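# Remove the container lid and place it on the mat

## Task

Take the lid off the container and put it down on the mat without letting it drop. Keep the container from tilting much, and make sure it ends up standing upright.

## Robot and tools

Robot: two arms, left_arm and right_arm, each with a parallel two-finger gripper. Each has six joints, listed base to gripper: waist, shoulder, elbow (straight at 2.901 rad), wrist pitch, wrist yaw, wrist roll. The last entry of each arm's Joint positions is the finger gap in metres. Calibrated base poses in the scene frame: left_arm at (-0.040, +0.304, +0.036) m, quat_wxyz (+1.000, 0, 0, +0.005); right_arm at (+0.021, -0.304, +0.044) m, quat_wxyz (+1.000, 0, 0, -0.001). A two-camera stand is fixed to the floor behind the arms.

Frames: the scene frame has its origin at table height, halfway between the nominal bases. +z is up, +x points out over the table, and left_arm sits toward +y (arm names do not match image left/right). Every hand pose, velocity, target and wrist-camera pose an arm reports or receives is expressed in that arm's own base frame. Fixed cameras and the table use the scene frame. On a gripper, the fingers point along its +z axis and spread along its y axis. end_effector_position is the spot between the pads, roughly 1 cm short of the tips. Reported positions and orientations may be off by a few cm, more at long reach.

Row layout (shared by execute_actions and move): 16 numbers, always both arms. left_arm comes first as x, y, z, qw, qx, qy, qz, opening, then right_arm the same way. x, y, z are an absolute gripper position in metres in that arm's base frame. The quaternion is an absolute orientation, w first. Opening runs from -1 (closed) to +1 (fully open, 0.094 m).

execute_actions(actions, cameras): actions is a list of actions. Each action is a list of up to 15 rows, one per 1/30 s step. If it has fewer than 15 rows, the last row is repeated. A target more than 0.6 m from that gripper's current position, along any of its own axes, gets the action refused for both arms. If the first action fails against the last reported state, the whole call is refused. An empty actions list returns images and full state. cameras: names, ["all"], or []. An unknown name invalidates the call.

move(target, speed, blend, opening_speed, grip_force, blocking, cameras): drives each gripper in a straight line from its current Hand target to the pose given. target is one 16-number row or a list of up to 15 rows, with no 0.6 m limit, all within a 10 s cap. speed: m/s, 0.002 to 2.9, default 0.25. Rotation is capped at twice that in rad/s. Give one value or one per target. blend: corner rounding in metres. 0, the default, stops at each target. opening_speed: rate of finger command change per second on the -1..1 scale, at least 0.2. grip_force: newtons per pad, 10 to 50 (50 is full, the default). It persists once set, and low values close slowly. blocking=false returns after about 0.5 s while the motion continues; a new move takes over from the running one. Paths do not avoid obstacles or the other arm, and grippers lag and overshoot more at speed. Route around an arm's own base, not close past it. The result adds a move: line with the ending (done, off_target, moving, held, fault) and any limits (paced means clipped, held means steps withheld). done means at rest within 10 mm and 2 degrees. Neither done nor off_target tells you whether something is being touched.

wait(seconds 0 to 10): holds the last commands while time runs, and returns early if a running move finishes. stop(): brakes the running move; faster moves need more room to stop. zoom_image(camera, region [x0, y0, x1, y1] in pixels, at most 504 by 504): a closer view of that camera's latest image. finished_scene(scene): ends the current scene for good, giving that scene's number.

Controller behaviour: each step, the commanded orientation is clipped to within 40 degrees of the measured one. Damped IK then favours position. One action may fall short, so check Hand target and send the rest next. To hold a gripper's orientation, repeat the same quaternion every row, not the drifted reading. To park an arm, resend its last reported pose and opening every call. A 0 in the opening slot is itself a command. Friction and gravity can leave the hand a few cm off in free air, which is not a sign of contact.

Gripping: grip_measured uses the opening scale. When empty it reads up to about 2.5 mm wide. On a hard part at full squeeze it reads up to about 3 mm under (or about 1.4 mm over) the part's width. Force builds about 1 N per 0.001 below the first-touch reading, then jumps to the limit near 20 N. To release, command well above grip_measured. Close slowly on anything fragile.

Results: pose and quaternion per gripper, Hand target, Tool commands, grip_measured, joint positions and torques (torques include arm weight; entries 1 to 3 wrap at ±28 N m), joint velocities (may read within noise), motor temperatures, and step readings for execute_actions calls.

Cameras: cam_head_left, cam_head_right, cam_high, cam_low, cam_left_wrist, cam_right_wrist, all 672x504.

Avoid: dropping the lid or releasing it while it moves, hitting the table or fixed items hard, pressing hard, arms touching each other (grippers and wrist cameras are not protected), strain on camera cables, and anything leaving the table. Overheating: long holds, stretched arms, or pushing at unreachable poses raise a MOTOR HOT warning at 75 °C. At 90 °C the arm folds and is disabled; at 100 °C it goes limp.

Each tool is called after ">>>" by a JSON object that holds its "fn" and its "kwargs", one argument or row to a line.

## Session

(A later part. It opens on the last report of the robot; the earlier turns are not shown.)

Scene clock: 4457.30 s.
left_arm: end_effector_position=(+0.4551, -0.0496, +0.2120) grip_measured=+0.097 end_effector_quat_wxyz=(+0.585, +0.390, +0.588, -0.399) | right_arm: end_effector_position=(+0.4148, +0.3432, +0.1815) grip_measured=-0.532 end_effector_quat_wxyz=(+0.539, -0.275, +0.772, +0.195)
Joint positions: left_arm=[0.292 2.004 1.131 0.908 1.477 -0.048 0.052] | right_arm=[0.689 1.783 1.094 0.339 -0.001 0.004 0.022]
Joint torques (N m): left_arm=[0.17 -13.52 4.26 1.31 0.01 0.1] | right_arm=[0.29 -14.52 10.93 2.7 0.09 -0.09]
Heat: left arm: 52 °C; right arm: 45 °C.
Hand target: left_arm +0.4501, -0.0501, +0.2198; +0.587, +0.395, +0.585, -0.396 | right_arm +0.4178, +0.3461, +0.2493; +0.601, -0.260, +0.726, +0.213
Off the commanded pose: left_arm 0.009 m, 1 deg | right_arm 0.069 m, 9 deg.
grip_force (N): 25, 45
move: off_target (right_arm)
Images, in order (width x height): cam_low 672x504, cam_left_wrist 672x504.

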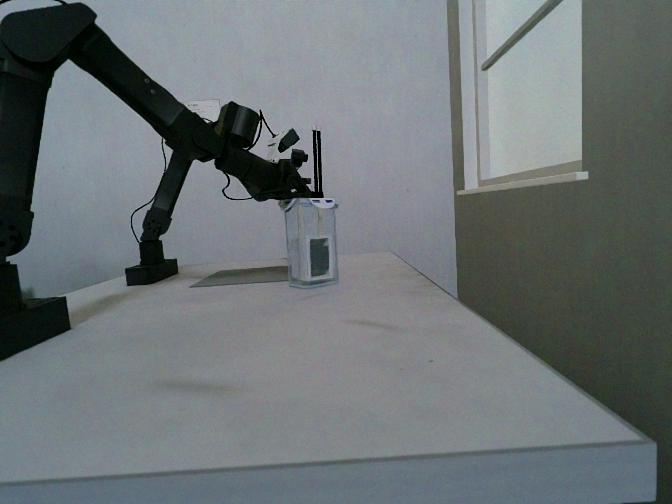

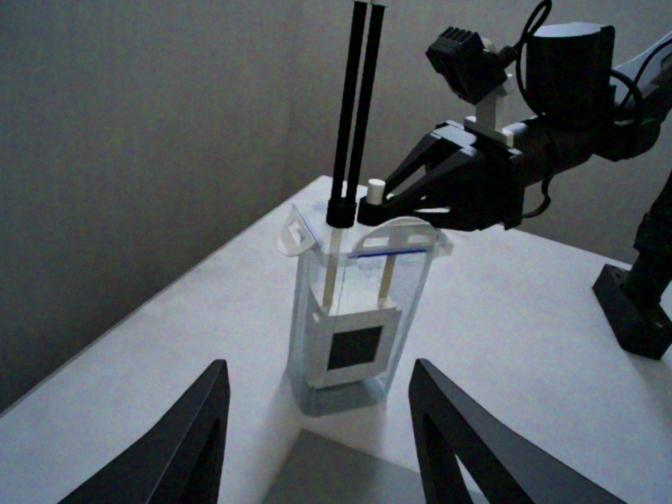

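>>> {"fn": "move", "kwargs": {
  "target": [
    [0.45, -0.05, 0.22, 0.5862,0.3954,0.5862,-0.3954, 0.1, 0.4250, 0.3520, 0.275, 0.6100, -0.2600, 0.7150, 0.2160, -0.8]
  ],
  "speed": 0.04,
  "cameras": ["cam_left_wrist","cam_low"]
}}

>>> {"fn": "zoom_image", "kwargs": {
  "camera": "cam_left_wrist",
  "region": [220, 150, 500, 430]
}}

Scene clock: 4514.63 s.
left_arm: end_effector_position=(+0.4551, -0.0496, +0.2120) grip_measured=+0.097 end_effector_quat_wxyz=(+0.585, +0.390, +0.588, -0.399) | right_arm: end_effector_position=(+0.4163, +0.3445, +0.1934) grip_measured=-0.532 end_effector_quat_wxyz=(+0.535, -0.278, +0.774, +0.193)
Joint positions: left_arm=[0.292 2.004 1.131 0.908 1.477 -0.048 0.052] | right_arm=[0.689 1.77 1.143 0.266 -0.001 0.001 0.022]
Joint torques (N m): left_arm=[0.38 -13.79 4.18 1.37 0.08 0.17] | right_arm=[0.14 -15.09 11.7 2.94 0 -0.11]
Motor temperatures (°C): left_arm=[30 53 37 36 27 27 26] | right_arm=[27 41 39 49 28 28 31]
Heat: left arm: 53 °C; right arm: 49 °C.
Hand target: left_arm +0.4501, -0.0501, +0.2198; +0.587, +0.395, +0.585, -0.396 | right_arm +0.4195, +0.3474, +0.2740; +0.610, -0.260, +0.716, +0.216
Off the commanded pose: left_arm 0.010 m, 1 deg | right_arm 0.082 m, 12 deg.
grip_force (N): 25, 45
move: off_target (right_arm)
Images, in order (width x height): cam_low 672x504, cam_left_wrist 672x504.

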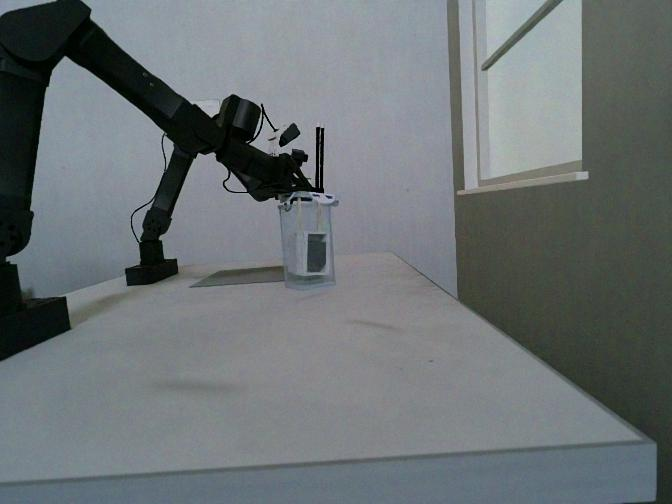

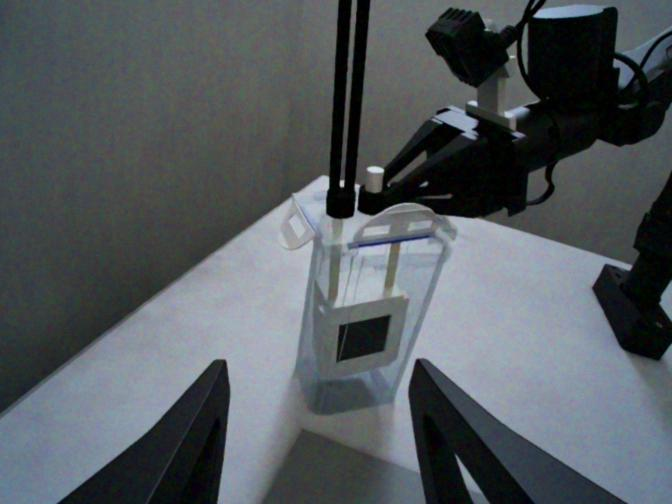

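Scaled by 1.800 from the camera's 672x504 image, which has a finer 960x720 frame.

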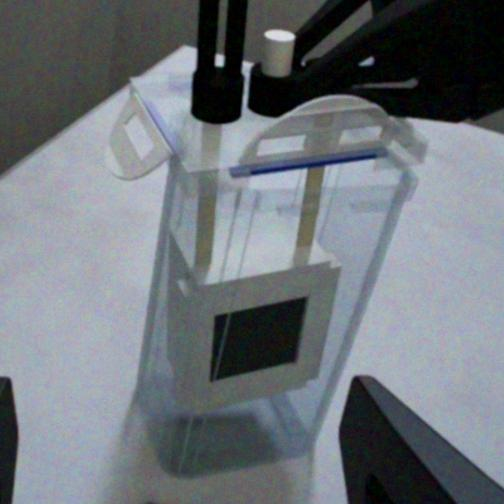

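>>> {"fn": "move", "kwargs": {
  "target": [
    [0.45, -0.05, 0.22, 0.5862,0.3954,0.5862,-0.3954, 0.1, 0.4320, 0.3580, 0.282, 0.6100, -0.2600, 0.7150, 0.2160, -0.8]
  ],
  "speed": 0.03,
  "cameras": ["cam_left_wrist","cam_low"]
}}

>>> {"fn": "zoom_image", "kwargs": {
  "camera": "cam_left_wrist",
  "region": [220, 150, 500, 430]
}}

Scene clock: 4524.77 s.
left_arm: end_effector_position=(+0.4551, -0.0496, +0.2120) grip_measured=+0.097 end_effector_quat_wxyz=(+0.585, +0.390, +0.588, -0.399) | right_arm: end_effector_position=(+0.4218, +0.3489, +0.2208) grip_measured=-0.532 end_effector_quat_wxyz=(+0.549, -0.274, +0.764, +0.198)
Joint positions: left_arm=[0.292 2.004 1.131 0.908 1.477 -0.047 0.052] | right_arm=[0.689 1.76 1.209 0.227 -0.001 0.001 0.022]
Joint torques (N m): left_arm=[0.39 -13.49 3.99 1.31 0.06 0.15] | right_arm=[0.16 -11.66 11.86 3 0.03 -0.17]
Heat: left arm: 53 °C; right arm: 50 °C.
Hand target: left_arm +0.4501, -0.0501, +0.2198; +0.587, +0.395, +0.585, -0.396 | right_arm +0.4271, +0.3540, +0.2817; +0.610, -0.260, +0.716, +0.216
Off the commanded pose: left_arm 0.010 m, 1 deg | right_arm 0.063 m, 9 deg.
grip_force (N): 25, 45
move: off_target (right_arm)
Images, in order (width x height): cam_low 672x504, cam_left_wrist 672x504.

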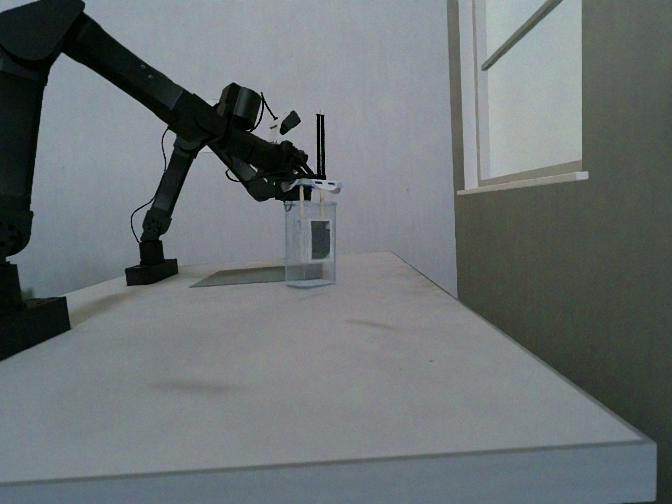

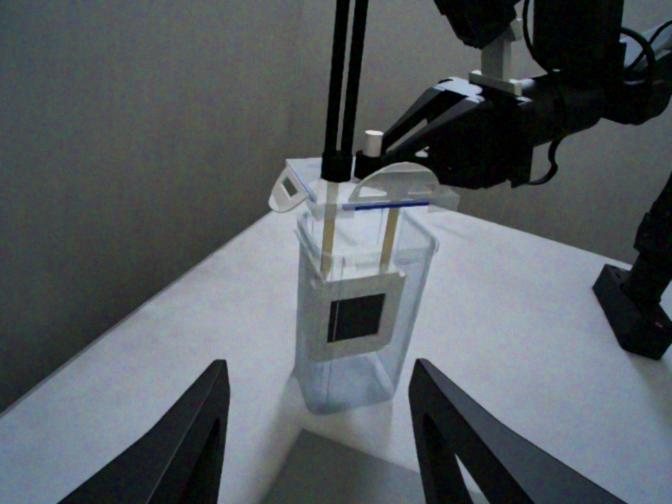

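Scaled by 1.800 from the camera's 672x504 image, which has a finer 960x720 frame.

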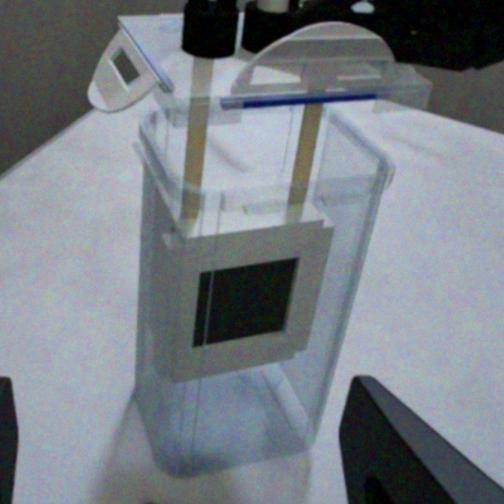

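>>> {"fn": "move", "kwargs": {
  "target": [
    [0.45, -0.05, 0.22, 0.5862,0.3954,0.5862,-0.3954, 0.1, 0.4250, 0.3520, 0.315, 0.6100, -0.2600, 0.7150, 0.2160, -0.8],
    [0.45, -0.05, 0.22, 0.5862,0.3954,0.5862,-0.3954, 0.1, 0.4250, 0.3520, 0.35, 0.6100, -0.2600, 0.7150, 0.2160, -0.8]
  ],
  "speed": 0.04,
  "cameras": ["cam_left_wrist","cam_low","cam_high"]
}}

Scene clock: 4537.47 s.
left_arm: end_effector_position=(+0.4551, -0.0496, +0.2120) grip_measured=+0.097 end_effector_quat_wxyz=(+0.585, +0.390, +0.588, -0.399) | right_arm: end_effector_position=(+0.4214, +0.3487, +0.2771) grip_measured=-0.532 end_effector_quat_wxyz=(+0.542, -0.276, +0.769, +0.195)
Joint positions: left_arm=[0.292 2.004 1.131 0.908 1.477 -0.047 0.052] | right_arm=[0.689 1.72 1.408 -0.031 -0.001 0.001 0.022]
Joint torques (N m): left_arm=[0.24 -13.61 4.1 1.36 0.04 0.13] | right_arm=[0.17 -13.41 12.01 3 0.03 -0.14]
Heat: left arm: 53 °C; right arm: 51 °C.
Hand target: left_arm +0.4501, -0.0501, +0.2198; +0.587, +0.395, +0.585, -0.396 | right_arm +0.4196, +0.3475, +0.3491; +0.611, -0.260, +0.716, +0.216
Off the commanded pose: left_arm 0.010 m, 1 deg | right_arm 0.073 m, 10 deg.
grip_force (N): 25, 45
move: off_target (right_arm)
Images, in order (width x height): cam_high 672x504, cam_low 672x504, cam_left_wrist 672x504.

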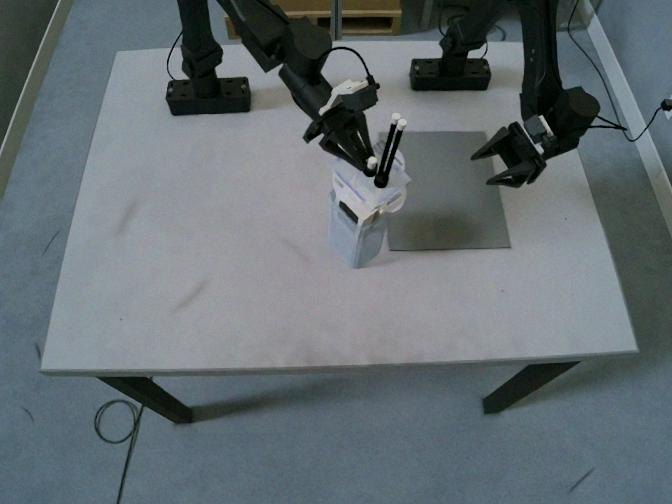

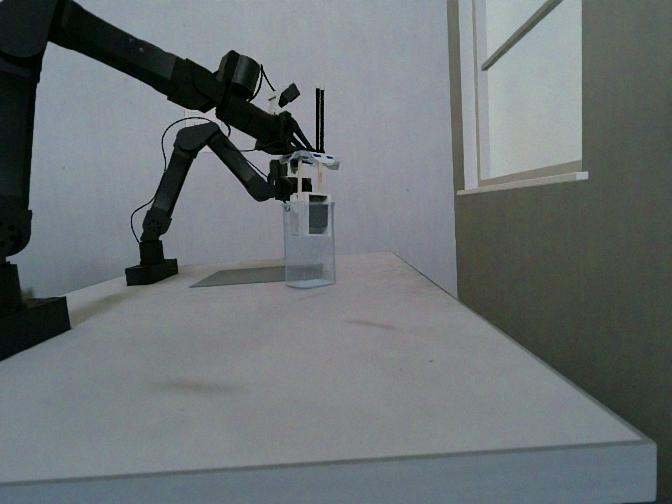

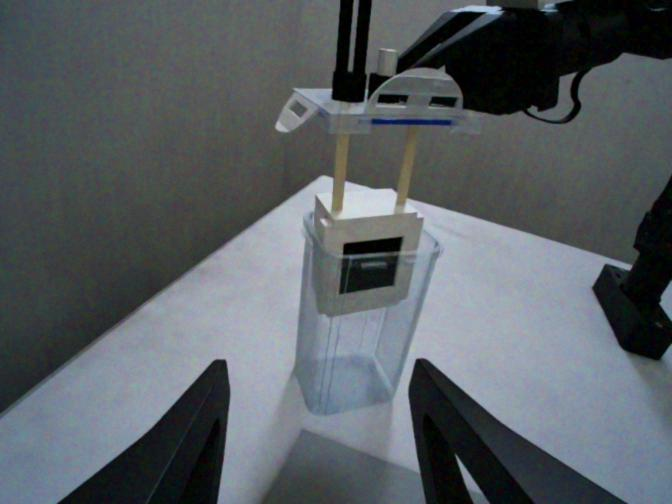

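>>> {"fn": "move", "kwargs": {
  "target": [
    [0.35, 0.15, 0.25, 0.6830,-0.1830,0.6830,0.1830, 0.1, 0.4250, 0.3520, 0.38, 0.6000, -0.2630, 0.7240, 0.2120, -0.8],
    [0.20, 0.25, 0.25, 0.6533,-0.2706,0.6533,0.2706, 0.1, 0.4250, 0.3520, 0.41, 0.6000, -0.2630, 0.7240, 0.2120, -0.8]
  ],
  "speed": [0.2, 0.15],
  "cameras": ["cam_low","cam_high","cam_head_left","cam_right_wrist"]
}}

Scene clock: 4555.23 s.
left_arm: end_effector_position=(+0.2019, +0.2515, +0.2578) grip_measured=+0.097 end_effector_quat_wxyz=(+0.660, -0.269, +0.647, +0.272) | right_arm: end_effector_position=(+0.4180, +0.3459, +0.3671) grip_measured=-0.532 end_effector_quat_wxyz=(+0.552, -0.273, +0.762, +0.199)
Joint positions: left_arm=[1.024 0.745 0.328 0.435 0.239 -0.007 0.052] | right_arm=[0.689 1.726 1.749 -0.34 -0.001 0.001 0.022]
Joint torques (N m): left_arm=[0.36 -1.5 5.29 2.07 0.05 0.04] | right_arm=[0.16 -8.99 11.49 3 0.01 -0.12]
Heat: left arm: 51 °C; right arm: 51 °C.
Hand target: left_arm +0.2001, +0.2502, +0.2500; +0.653, -0.271, +0.653, +0.271 | right_arm +0.4213, +0.3489, +0.4092; +0.600, -0.263, +0.725, +0.212
Off the commanded pose: left_arm 0.008 m, 1 deg | right_arm 0.044 m, 7 deg.
grip_force (N): 25, 45
move: off_target (right_arm)
Images, in order (width x height): cam_head_left 672x504, cam_high 672x504, cam_low 672x504, cam_right_wrist 672x504.

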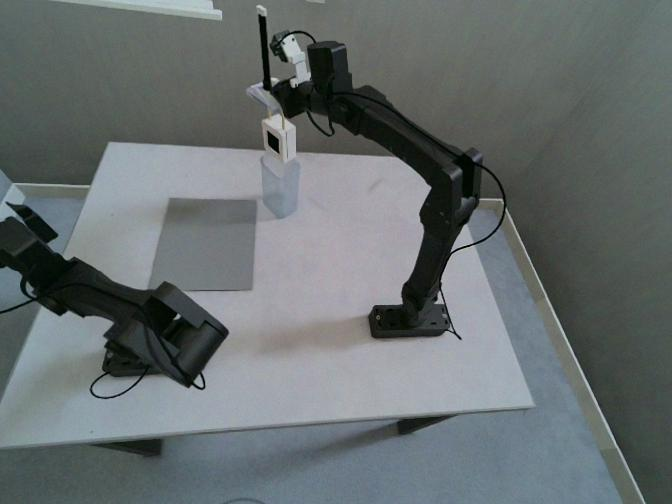

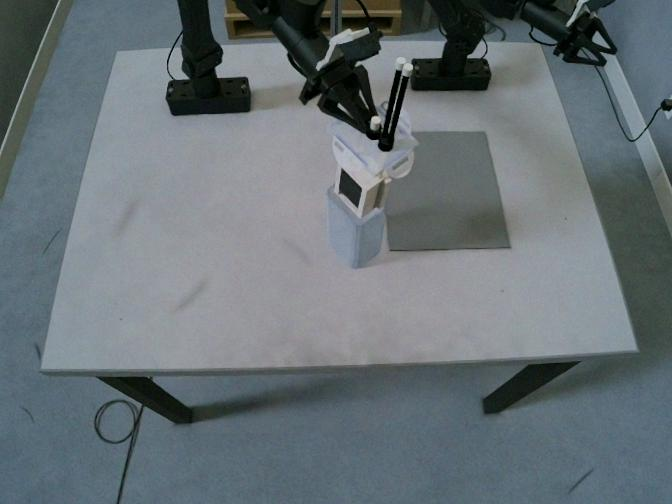

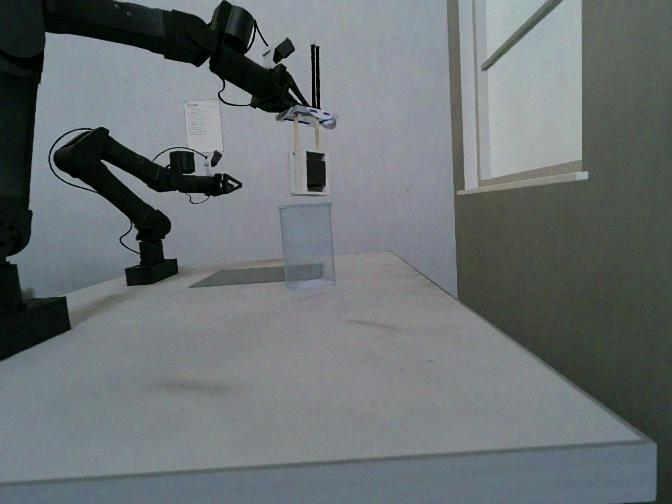

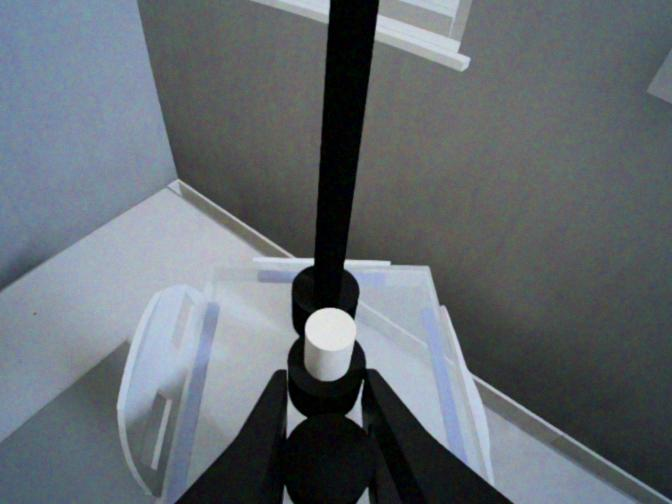

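>>> {"fn": "move", "kwargs": {
  "target": [
    [0.20, 0.25, 0.25, 0.6533,-0.2706,0.6533,0.2706, 0.1, 0.425, 0.352, 0.415, 0.6000, -0.2630, 0.7240, 0.2120, -0.8],
    [0.20, 0.25, 0.25, 0.6533,-0.2706,0.6533,0.2706, 0.1, 0.352, 0.422, 0.415, 0.578, -0.330, 0.696, 0.268, -0.8],
    [0.20, 0.25, 0.25, 0.6533,-0.2706,0.6533,0.2706, 0.1, 0.266, 0.479, 0.410, 0.5500, -0.3936, 0.6633, 0.3202, -0.8]
  ],
  "speed": 0.12,
  "blend": 0.02,
  "cameras": ["cam_low","cam_high","cam_head_left","cam_left_wrist"]
}}

Scene clock: 4591.80 s.
left_arm: end_effector_position=(+0.2020, +0.2515, +0.2578) grip_measured=+0.097 end_effector_quat_wxyz=(+0.660, -0.269, +0.647, +0.272) | right_arm: end_effector_position=(+0.2612, +0.4746, +0.3684) grip_measured=-0.532 end_effector_quat_wxyz=(+0.503, -0.413, +0.698, +0.299)
Joint positions: left_arm=[1.024 0.745 0.328 0.435 0.24 -0.007 0.052] | right_arm=[1.063 1.727 1.761 -0.356 -0.007 -0.001 0.022]
Joint torques (N m): left_arm=[0.44 -1.57 5.15 2.1 0.03 0.09] | right_arm=[-0.21 -10 9.58 3.18 0.04 -0.13]
Motor temperatures (°C): left_arm=[30 44 37 37 27 27 26] | right_arm=[27 41 38 55 28 28 31]
Heat: left arm: 44 °C; right arm: 55 °C.
Hand target: left_arm +0.2001, +0.2502, +0.2500; +0.653, -0.271, +0.653, +0.271 | right_arm +0.2638, +0.4754, +0.4095; +0.549, -0.394, +0.664, +0.320
Off the commanded pose: left_arm 0.008 m, 1 deg | right_arm 0.042 m, 8 deg.
grip_force (N): 25, 45
move: off_target (right_arm); blend cut to 0.0038 m at target 1
Images, in order (width x height): cam_head_left 672x504, cam_high 672x504, cam_low 672x504, cam_left_wrist 672x504.

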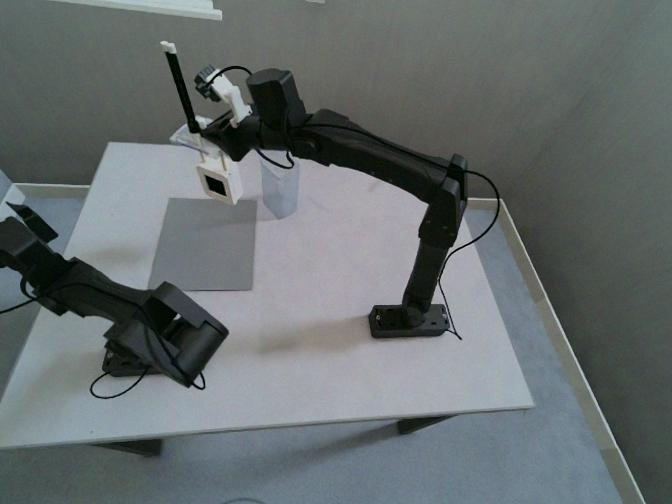

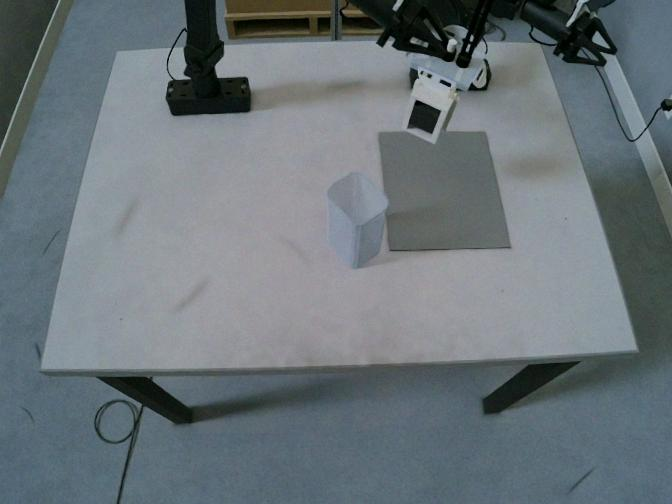

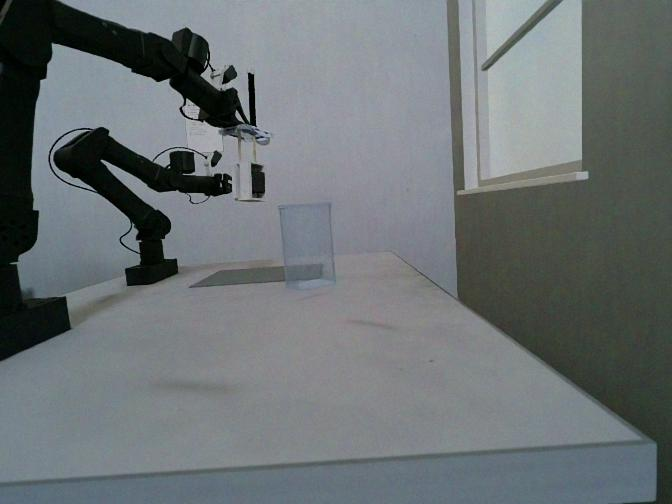

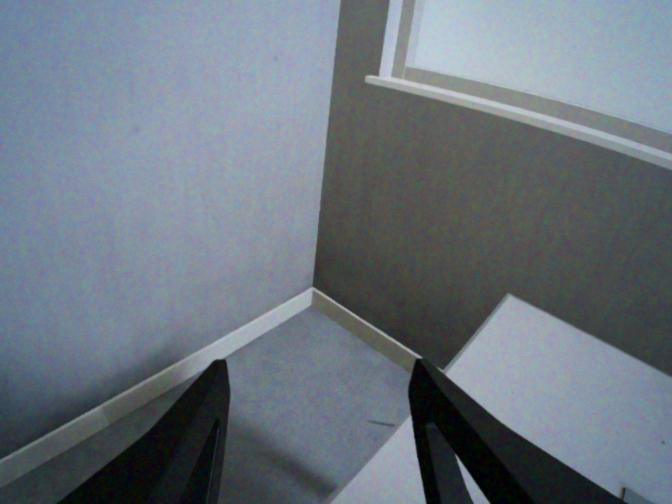

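>>> {"fn": "move", "kwargs": {
  "target": [
    [0.20, 0.25, 0.25, 0.6533,-0.2706,0.6533,0.2706, 0.1, 0.266, 0.479, 0.23, 0.5400, -0.4000, 0.6700, 0.3150, -0.8]
  ],
  "speed": 0.08,
  "cameras": ["cam_low","cam_high","cam_head_right"]
}}

Scene clock: 4605.37 s.
left_arm: end_effector_position=(+0.2020, +0.2515, +0.2578) grip_measured=+0.097 end_effector_quat_wxyz=(+0.660, -0.269, +0.647, +0.272) | right_arm: end_effector_position=(+0.2581, +0.4691, +0.2012) grip_measured=-0.532 end_effector_quat_wxyz=(+0.497, -0.416, +0.702, +0.295)
Joint positions: left_arm=[1.024 0.745 0.328 0.435 0.24 -0.007 0.052] | right_arm=[1.063 1.742 1.119 0.285 -0.007 -0.002 0.022]
Joint torques (N m): left_arm=[0.27 -1.44 5.14 2.07 0.02 0.11] | right_arm=[-0.31 -8.53 8.2 3.3 -0.03 -0.11]
Motor temperatures (°C): left_arm=[30 42 37 37 27 27 26] | right_arm=[27 41 38 55 28 28 31]
Heat: left arm: 42 °C; right arm: 55 °C.
Hand target: left_arm +0.2001, +0.2502, +0.2500; +0.653, -0.271, +0.653, +0.271 | right_arm +0.2645, +0.4765, +0.2303; +0.539, -0.401, +0.671, +0.314
Off the commanded pose: left_arm 0.008 m, 1 deg | right_arm 0.031 m, 7 deg.
grip_force (N): 25, 45
move: off_target (right_arm)
Images, in order (width x height): cam_head_right 672x504, cam_high 672x504, cam_low 672x504.

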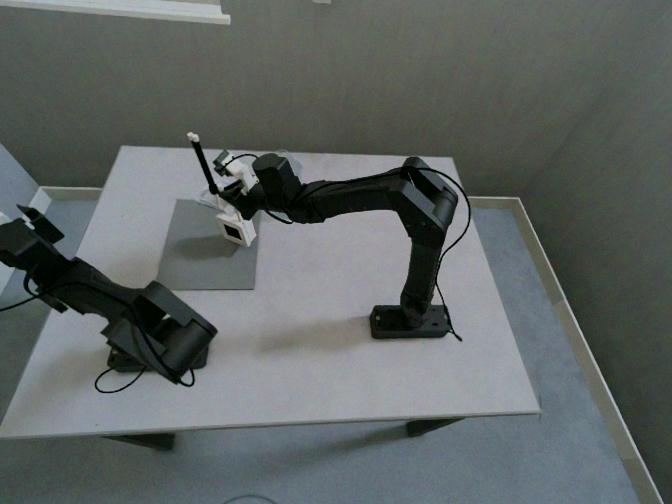

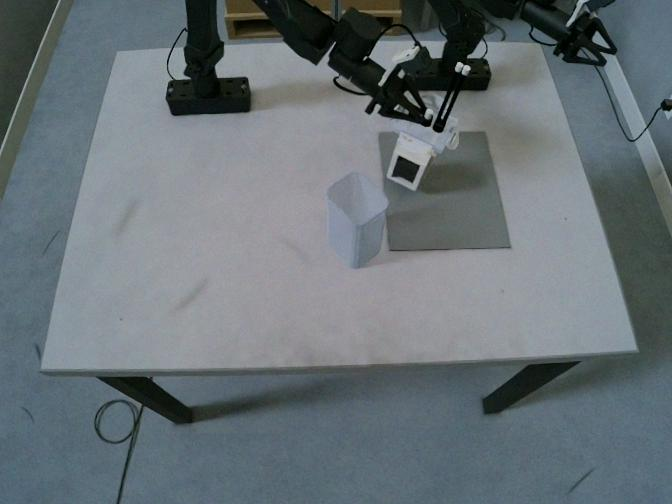

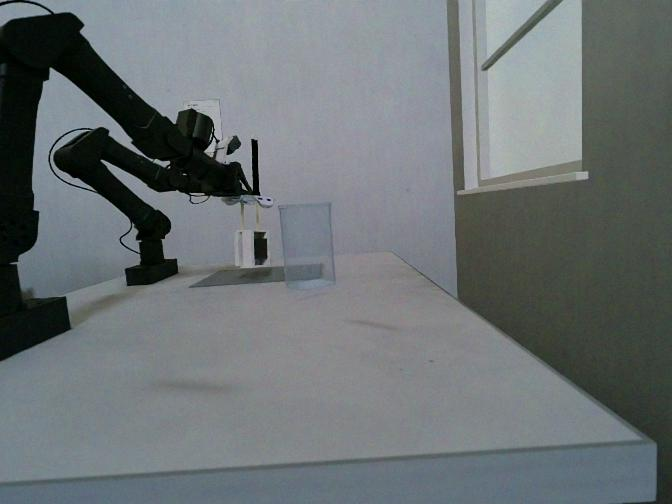

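>>> {"fn": "move", "kwargs": {
  "target": [
    [0.20, 0.25, 0.25, 0.6533,-0.2706,0.6533,0.2706, 0.1, 0.262, 0.527, 0.235, 0.5350, -0.4050, 0.6700, 0.3180, -0.8],
    [0.20, 0.25, 0.25, 0.6533,-0.2706,0.6533,0.2706, 0.1, 0.262, 0.527, 0.205, 0.5350, -0.4050, 0.6700, 0.3180, -0.8]
  ],
  "speed": 0.06,
  "cameras": ["cam_low","cam_high","cam_head_right"]
}}

>>> {"fn": "zoom_image", "kwargs": {
  "camera": "cam_low",
  "region": [180, 130, 340, 300]
}}

Scene clock: 4624.40 s.
left_arm: end_effector_position=(+0.2020, +0.2515, +0.2578) grip_measured=+0.097 end_effector_quat_wxyz=(+0.660, -0.269, +0.647, +0.272) | right_arm: end_effector_position=(+0.2576, +0.5154, +0.1773) grip_measured=-0.532 end_effector_quat_wxyz=(+0.494, -0.425, +0.698, +0.295)
Joint positions: left_arm=[1.024 0.745 0.328 0.435 0.24 -0.007 0.052] | right_arm=[1.114 1.922 1.254 0.324 0.026 0.001 0.022]
Joint torques (N m): left_arm=[0.46 -1.44 4.96 2.09 0.07 0.11] | right_arm=[0.28 -10.06 7.98 3.29 0.11 -0.02]
Motor temperatures (°C): left_arm=[30 41 37 38 27 27 26] | right_arm=[27 41 38 56 28 28 31]
Heat: left arm: 41 °C; right arm: 56 °C.
Hand target: left_arm +0.2001, +0.2502, +0.2500; +0.653, -0.271, +0.653, +0.271 | right_arm +0.2608, +0.5245, +0.2054; +0.533, -0.405, +0.671, +0.317
Off the commanded pose: left_arm 0.008 m, 1 deg | right_arm 0.030 m, 7 deg.
grip_force (N): 25, 45
move: off_target (right_arm)
Images, in order (width x height): cam_head_right 672x504, cam_high 672x504, cam_low 672x504.

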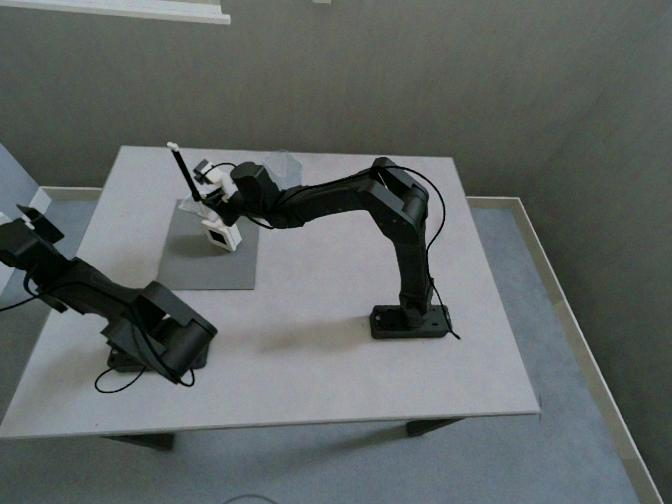

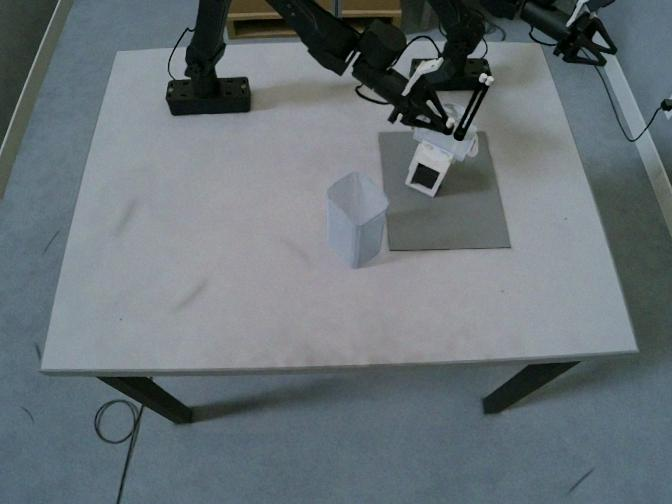

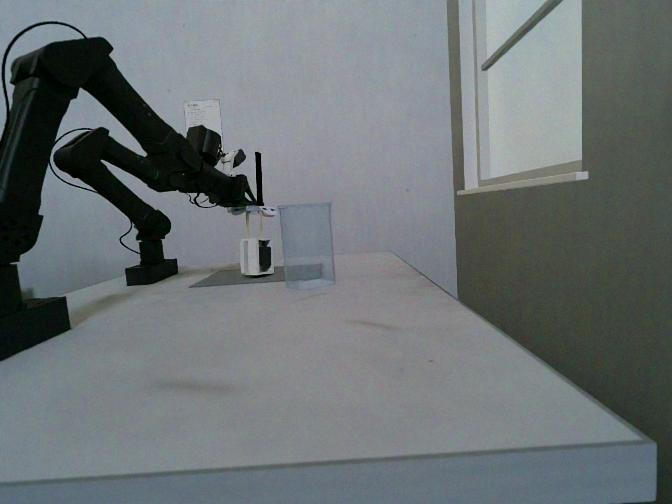

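Scaled by 2.965.

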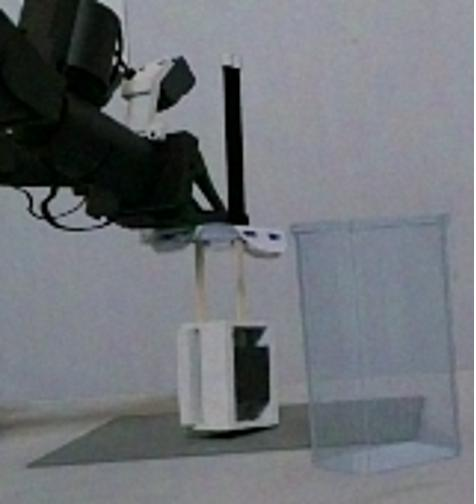

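>>> {"fn": "move", "kwargs": {
  "target": [
    [0.20, 0.25, 0.25, 0.6533,-0.2706,0.6533,0.2706, 0.1, 0.262, 0.527, 0.188, 0.5350, -0.4050, 0.6700, 0.3180, -0.8]
  ],
  "speed": 0.02,
  "cameras": ["cam_low"]
}}

>>> {"fn": "zoom_image", "kwargs": {
  "camera": "cam_low",
  "region": [180, 130, 340, 300]
}}

Scene clock: 4634.17 s.
left_arm: end_effector_position=(+0.2020, +0.2515, +0.2578) grip_measured=+0.097 end_effector_quat_wxyz=(+0.660, -0.269, +0.647, +0.272) | right_arm: end_effector_position=(+0.2593, +0.5186, +0.1727) grip_measured=-0.532 end_effector_quat_wxyz=(+0.506, -0.420, +0.690, +0.303)
Joint positions: left_arm=[1.024 0.745 0.328 0.435 0.24 -0.007 0.052] | right_arm=[1.114 1.946 1.232 0.404 0.027 0.001 0.022]
Joint torques (N m): left_arm=[0.4 -1.5 5.16 2.04 0.06 0.07] | right_arm=[0.36 -9.62 7.25 3.15 0.11 -0.03]
Motor temperatures (°C): left_arm=[30 41 37 38 27 27 26] | right_arm=[27 42 37 56 28 28 31]
Heat: left arm: 41 °C; right arm: 56 °C.
Hand target: left_arm +0.2001, +0.2502, +0.2500; +0.653, -0.271, +0.653, +0.271 | right_arm +0.2614, +0.5257, +0.1881; +0.533, -0.405, +0.671, +0.317
Off the commanded pose: left_arm 0.008 m, 1 deg | right_arm 0.018 m, 5 deg.
grip_force (N): 25, 45
move: off_target (right_arm)
Images, in order (width x height): cam_low 672x504.

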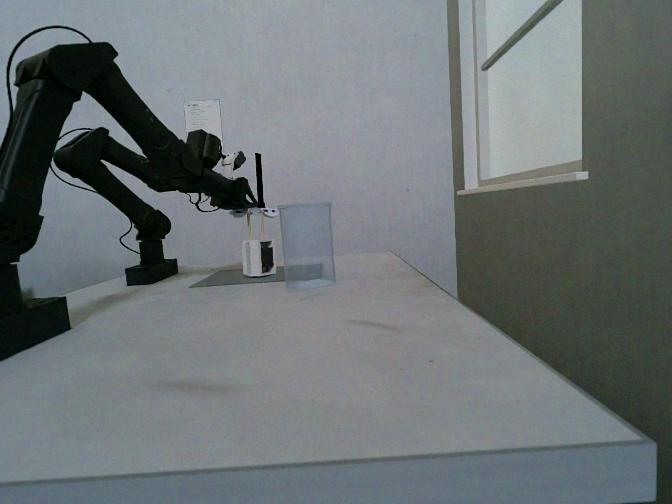

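Scaled by 2.965.

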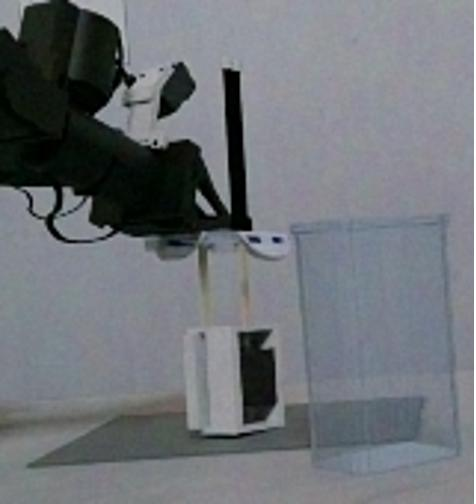

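>>> {"fn": "move", "kwargs": {
  "target": [
    [0.20, 0.25, 0.25, 0.6533,-0.2706,0.6533,0.2706, 0.1, 0.262, 0.527, 0.170, 0.5350, -0.4050, 0.6700, 0.3180, -0.8]
  ],
  "speed": 0.02,
  "cameras": ["cam_low"]
}}

>>> {"fn": "zoom_image", "kwargs": {
  "camera": "cam_low",
  "region": [180, 130, 340, 300]
}}

Scene clock: 4651.37 s.
left_arm: end_effector_position=(+0.2020, +0.2515, +0.2578) grip_measured=+0.097 end_effector_quat_wxyz=(+0.660, -0.269, +0.647, +0.272) | right_arm: end_effector_position=(+0.2614, +0.5223, +0.1705) grip_measured=-0.532 end_effector_quat_wxyz=(+0.522, -0.412, +0.678, +0.313)
Joint positions: left_arm=[1.024 0.745 0.328 0.435 0.24 -0.007 0.052] | right_arm=[1.114 1.974 1.21 0.502 0.028 0.001 0.022]
Joint torques (N m): left_arm=[0.65 -1.65 5.15 2.04 -0.01 0.13] | right_arm=[0.43 -8.9 6.68 2.81 0.11 -0.03]
Motor temperatures (°C): left_arm=[30 40 37 38 27 27 26] | right_arm=[27 41 37 58 28 28 31]
Heat: left arm: 40 °C; right arm: 58 °C.
Hand target: left_arm +0.2001, +0.2502, +0.2500; +0.653, -0.271, +0.653, +0.271 | right_arm +0.2619, +0.5267, +0.1701; +0.534, -0.405, +0.670, +0.318
Off the commanded pose: left_arm 0.008 m, 1 deg | right_arm 0.005 m, 2 deg.
grip_force (N): 25, 45
move: done
Images, in order (width x height): cam_low 672x504.

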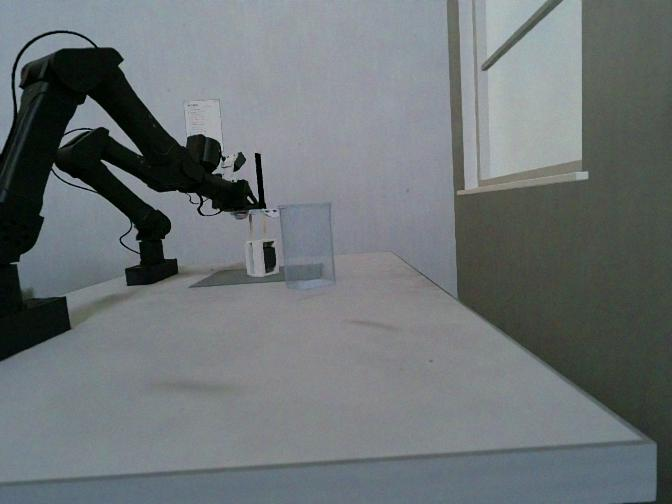

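Scaled by 2.965.

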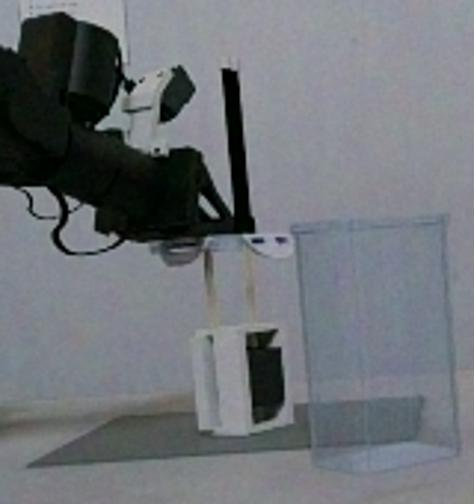

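>>> {"fn": "move", "kwargs": {
  "target": [
    [0.20, 0.25, 0.25, 0.6533,-0.2706,0.6533,0.2706, 0.1, 0.262, 0.525, 0.176, 0.4806, -0.4239, 0.7124, 0.2859, -0.8]
  ],
  "speed": 0.04,
  "cameras": ["cam_low","cam_high"]
}}

>>> {"fn": "zoom_image", "kwargs": {
  "camera": "cam_low",
  "region": [180, 130, 340, 300]
}}

>>> {"fn": "zoom_image", "kwargs": {
  "camera": "cam_high",
  "region": [340, 50, 520, 230]
}}

Scene clock: 4665.87 s.
left_arm: end_effector_position=(+0.2020, +0.2515, +0.2578) grip_measured=+0.097 end_effector_quat_wxyz=(+0.660, -0.269, +0.647, +0.272) | right_arm: end_effector_position=(+0.2636, +0.5252, +0.1683) grip_measured=-0.532 end_effector_quat_wxyz=(+0.483, -0.425, +0.709, +0.289)
Joint positions: left_arm=[1.024 0.745 0.328 0.435 0.24 -0.007 0.052] | right_arm=[1.114 1.974 1.321 0.277 0.032 0.012 0.022]
Joint torques (N m): left_arm=[0.59 -1.4 5.2 2.06 0.02 0.07] | right_arm=[0.42 -11.95 8.81 1.68 0.12 0.02]
Motor temperatures (°C): left_arm=[30 40 37 38 27 27 26] | right_arm=[27 40 37 55 28 28 31]
Heat: left arm: 40 °C; right arm: 55 °C.
Hand target: left_arm +0.2001, +0.2502, +0.2500; +0.653, -0.271, +0.653, +0.271 | right_arm +0.2621, +0.5249, +0.1760; +0.481, -0.424, +0.712, +0.286
Off the commanded pose: left_arm 0.008 m, 1 deg | right_arm 0.008 m, 1 deg.
grip_force (N): 25, 45
move: done
Images, in order (width x height): cam_high 672x504, cam_low 672x504.

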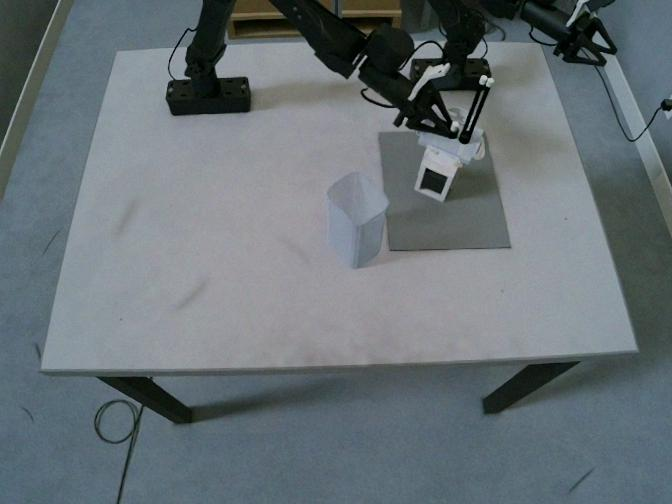

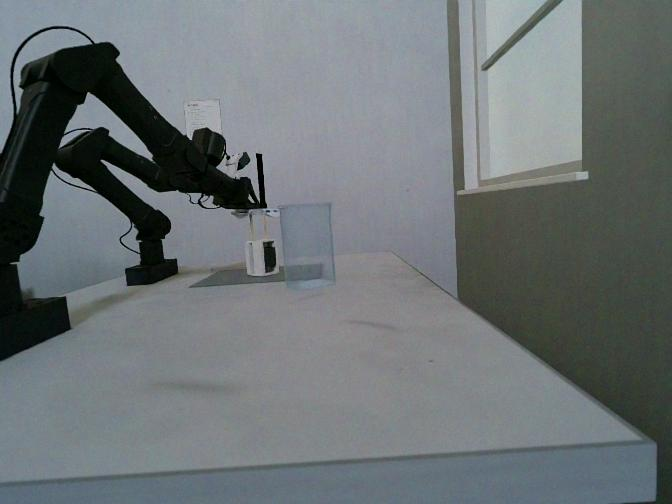

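Scaled by 2.965.

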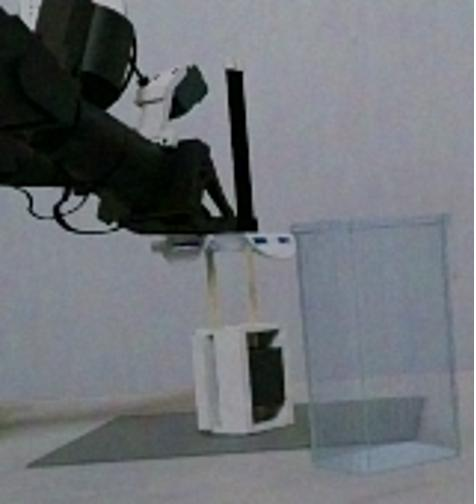

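Scaled by 2.800.

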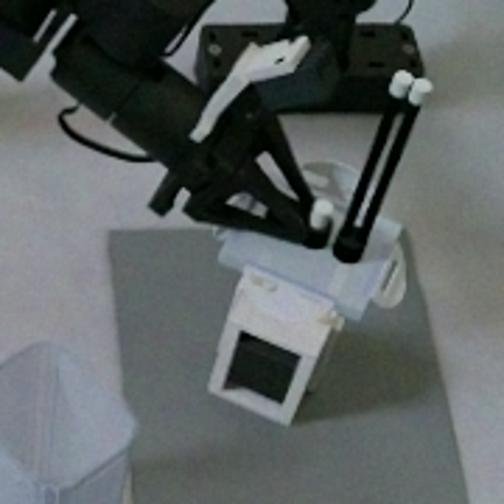

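>>> {"fn": "move", "kwargs": {
  "target": [
    [0.20, 0.25, 0.25, 0.6533,-0.2706,0.6533,0.2706, 0.1, 0.263, 0.526, 0.158, 0.4680, -0.4290, 0.7180, 0.2800, -0.8]
  ],
  "speed": 0.02,
  "cameras": ["cam_low"]
}}

>>> {"fn": "zoom_image", "kwargs": {
  "camera": "cam_low",
  "region": [180, 130, 340, 300]
}}

Scene clock: 4674.13 s.
left_arm: end_effector_position=(+0.2020, +0.2515, +0.2578) grip_measured=+0.097 end_effector_quat_wxyz=(+0.660, -0.269, +0.647, +0.272) | right_arm: end_effector_position=(+0.2636, +0.5252, +0.1683) grip_measured=-0.532 end_effector_quat_wxyz=(+0.483, -0.425, +0.709, +0.289)
Joint positions: left_arm=[1.024 0.745 0.328 0.435 0.24 -0.007 0.052] | right_arm=[1.114 1.974 1.321 0.277 0.032 0.012 0.022]
Joint torques (N m): left_arm=[0.46 -1.43 5.09 2.08 0 0.11] | right_arm=[0.23 -9.81 8.58 1.66 0.01 0.02]
Heat: left arm: 40 °C; right arm: 53 °C.
Hand target: left_arm +0.2001, +0.2502, +0.2500; +0.653, -0.271, +0.653, +0.271 | right_arm +0.2630, +0.5257, +0.1580; +0.469, -0.429, +0.719, +0.281
Off the commanded pose: left_arm 0.008 m, 1 deg | right_arm 0.010 m, 2 deg.
grip_force (N): 25, 45
move: done
Images, in order (width x height): cam_low 672x504.

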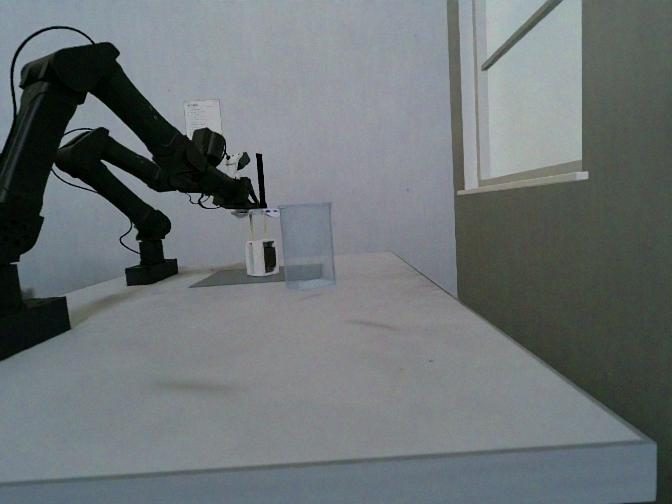

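Scaled by 2.965.

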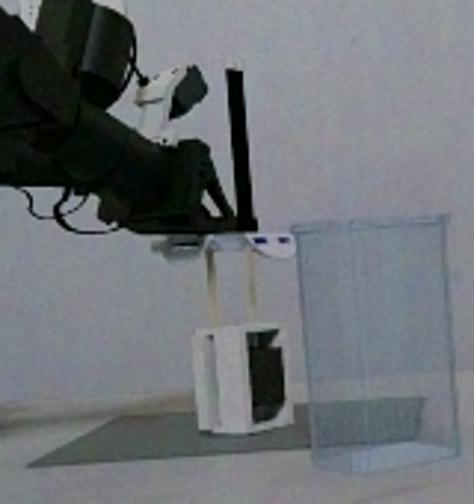

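>>> {"fn": "move", "kwargs": {
  "target": [
    [0.20, 0.25, 0.25, 0.6533,-0.2706,0.6533,0.2706, 0.1, 0.263, 0.527, 0.145, 0.4680, -0.4290, 0.7180, 0.2800, -0.8]
  ],
  "speed": 0.02,
  "cameras": ["cam_low"]
}}

>>> {"fn": "zoom_image", "kwargs": {
  "camera": "cam_low",
  "region": [180, 130, 340, 300]
}}

Scene clock: 4683.83 s.
left_arm: end_effector_position=(+0.2020, +0.2515, +0.2578) grip_measured=+0.097 end_effector_quat_wxyz=(+0.660, -0.269, +0.647, +0.272) | right_arm: end_effector_position=(+0.2639, +0.5257, +0.1687) grip_measured=-0.532 end_effector_quat_wxyz=(+0.484, -0.424, +0.708, +0.290)
Joint positions: left_arm=[1.024 0.745 0.328 0.435 0.24 -0.007 0.052] | right_arm=[1.114 1.975 1.321 0.283 0.032 0.012 0.022]
Joint torques (N m): left_arm=[0.57 -1.35 4.98 2 0 0.1] | right_arm=[0.29 -8.34 6.65 2.09 0.02 0]
Heat: left arm: 39 °C; right arm: 51 °C.
Hand target: left_arm +0.2001, +0.2502, +0.2500; +0.653, -0.271, +0.653, +0.271 | right_arm +0.2627, +0.5261, +0.1453; +0.469, -0.430, +0.719, +0.280
Off the commanded pose: left_arm 0.008 m, 1 deg | right_arm 0.024 m, 2 deg.
grip_force (N): 25, 45
move: off_target (right_arm)
Images, in order (width x height): cam_low 672x504.

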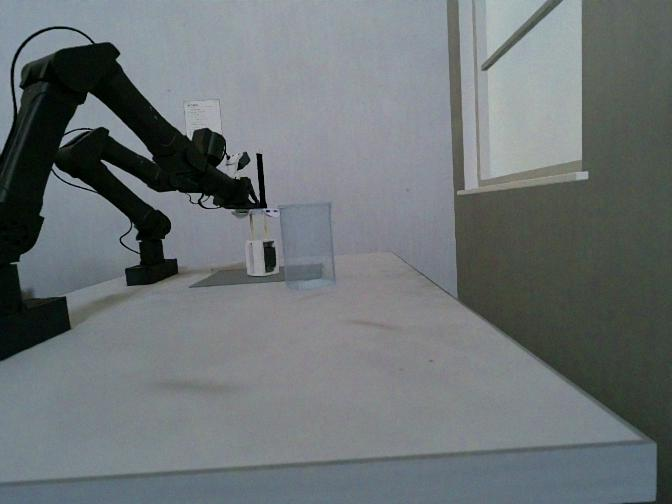

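Scaled by 2.965.

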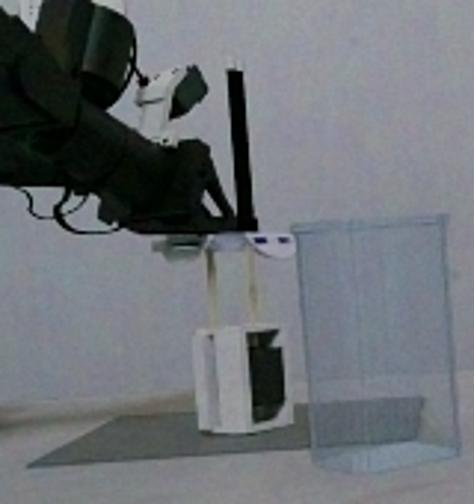

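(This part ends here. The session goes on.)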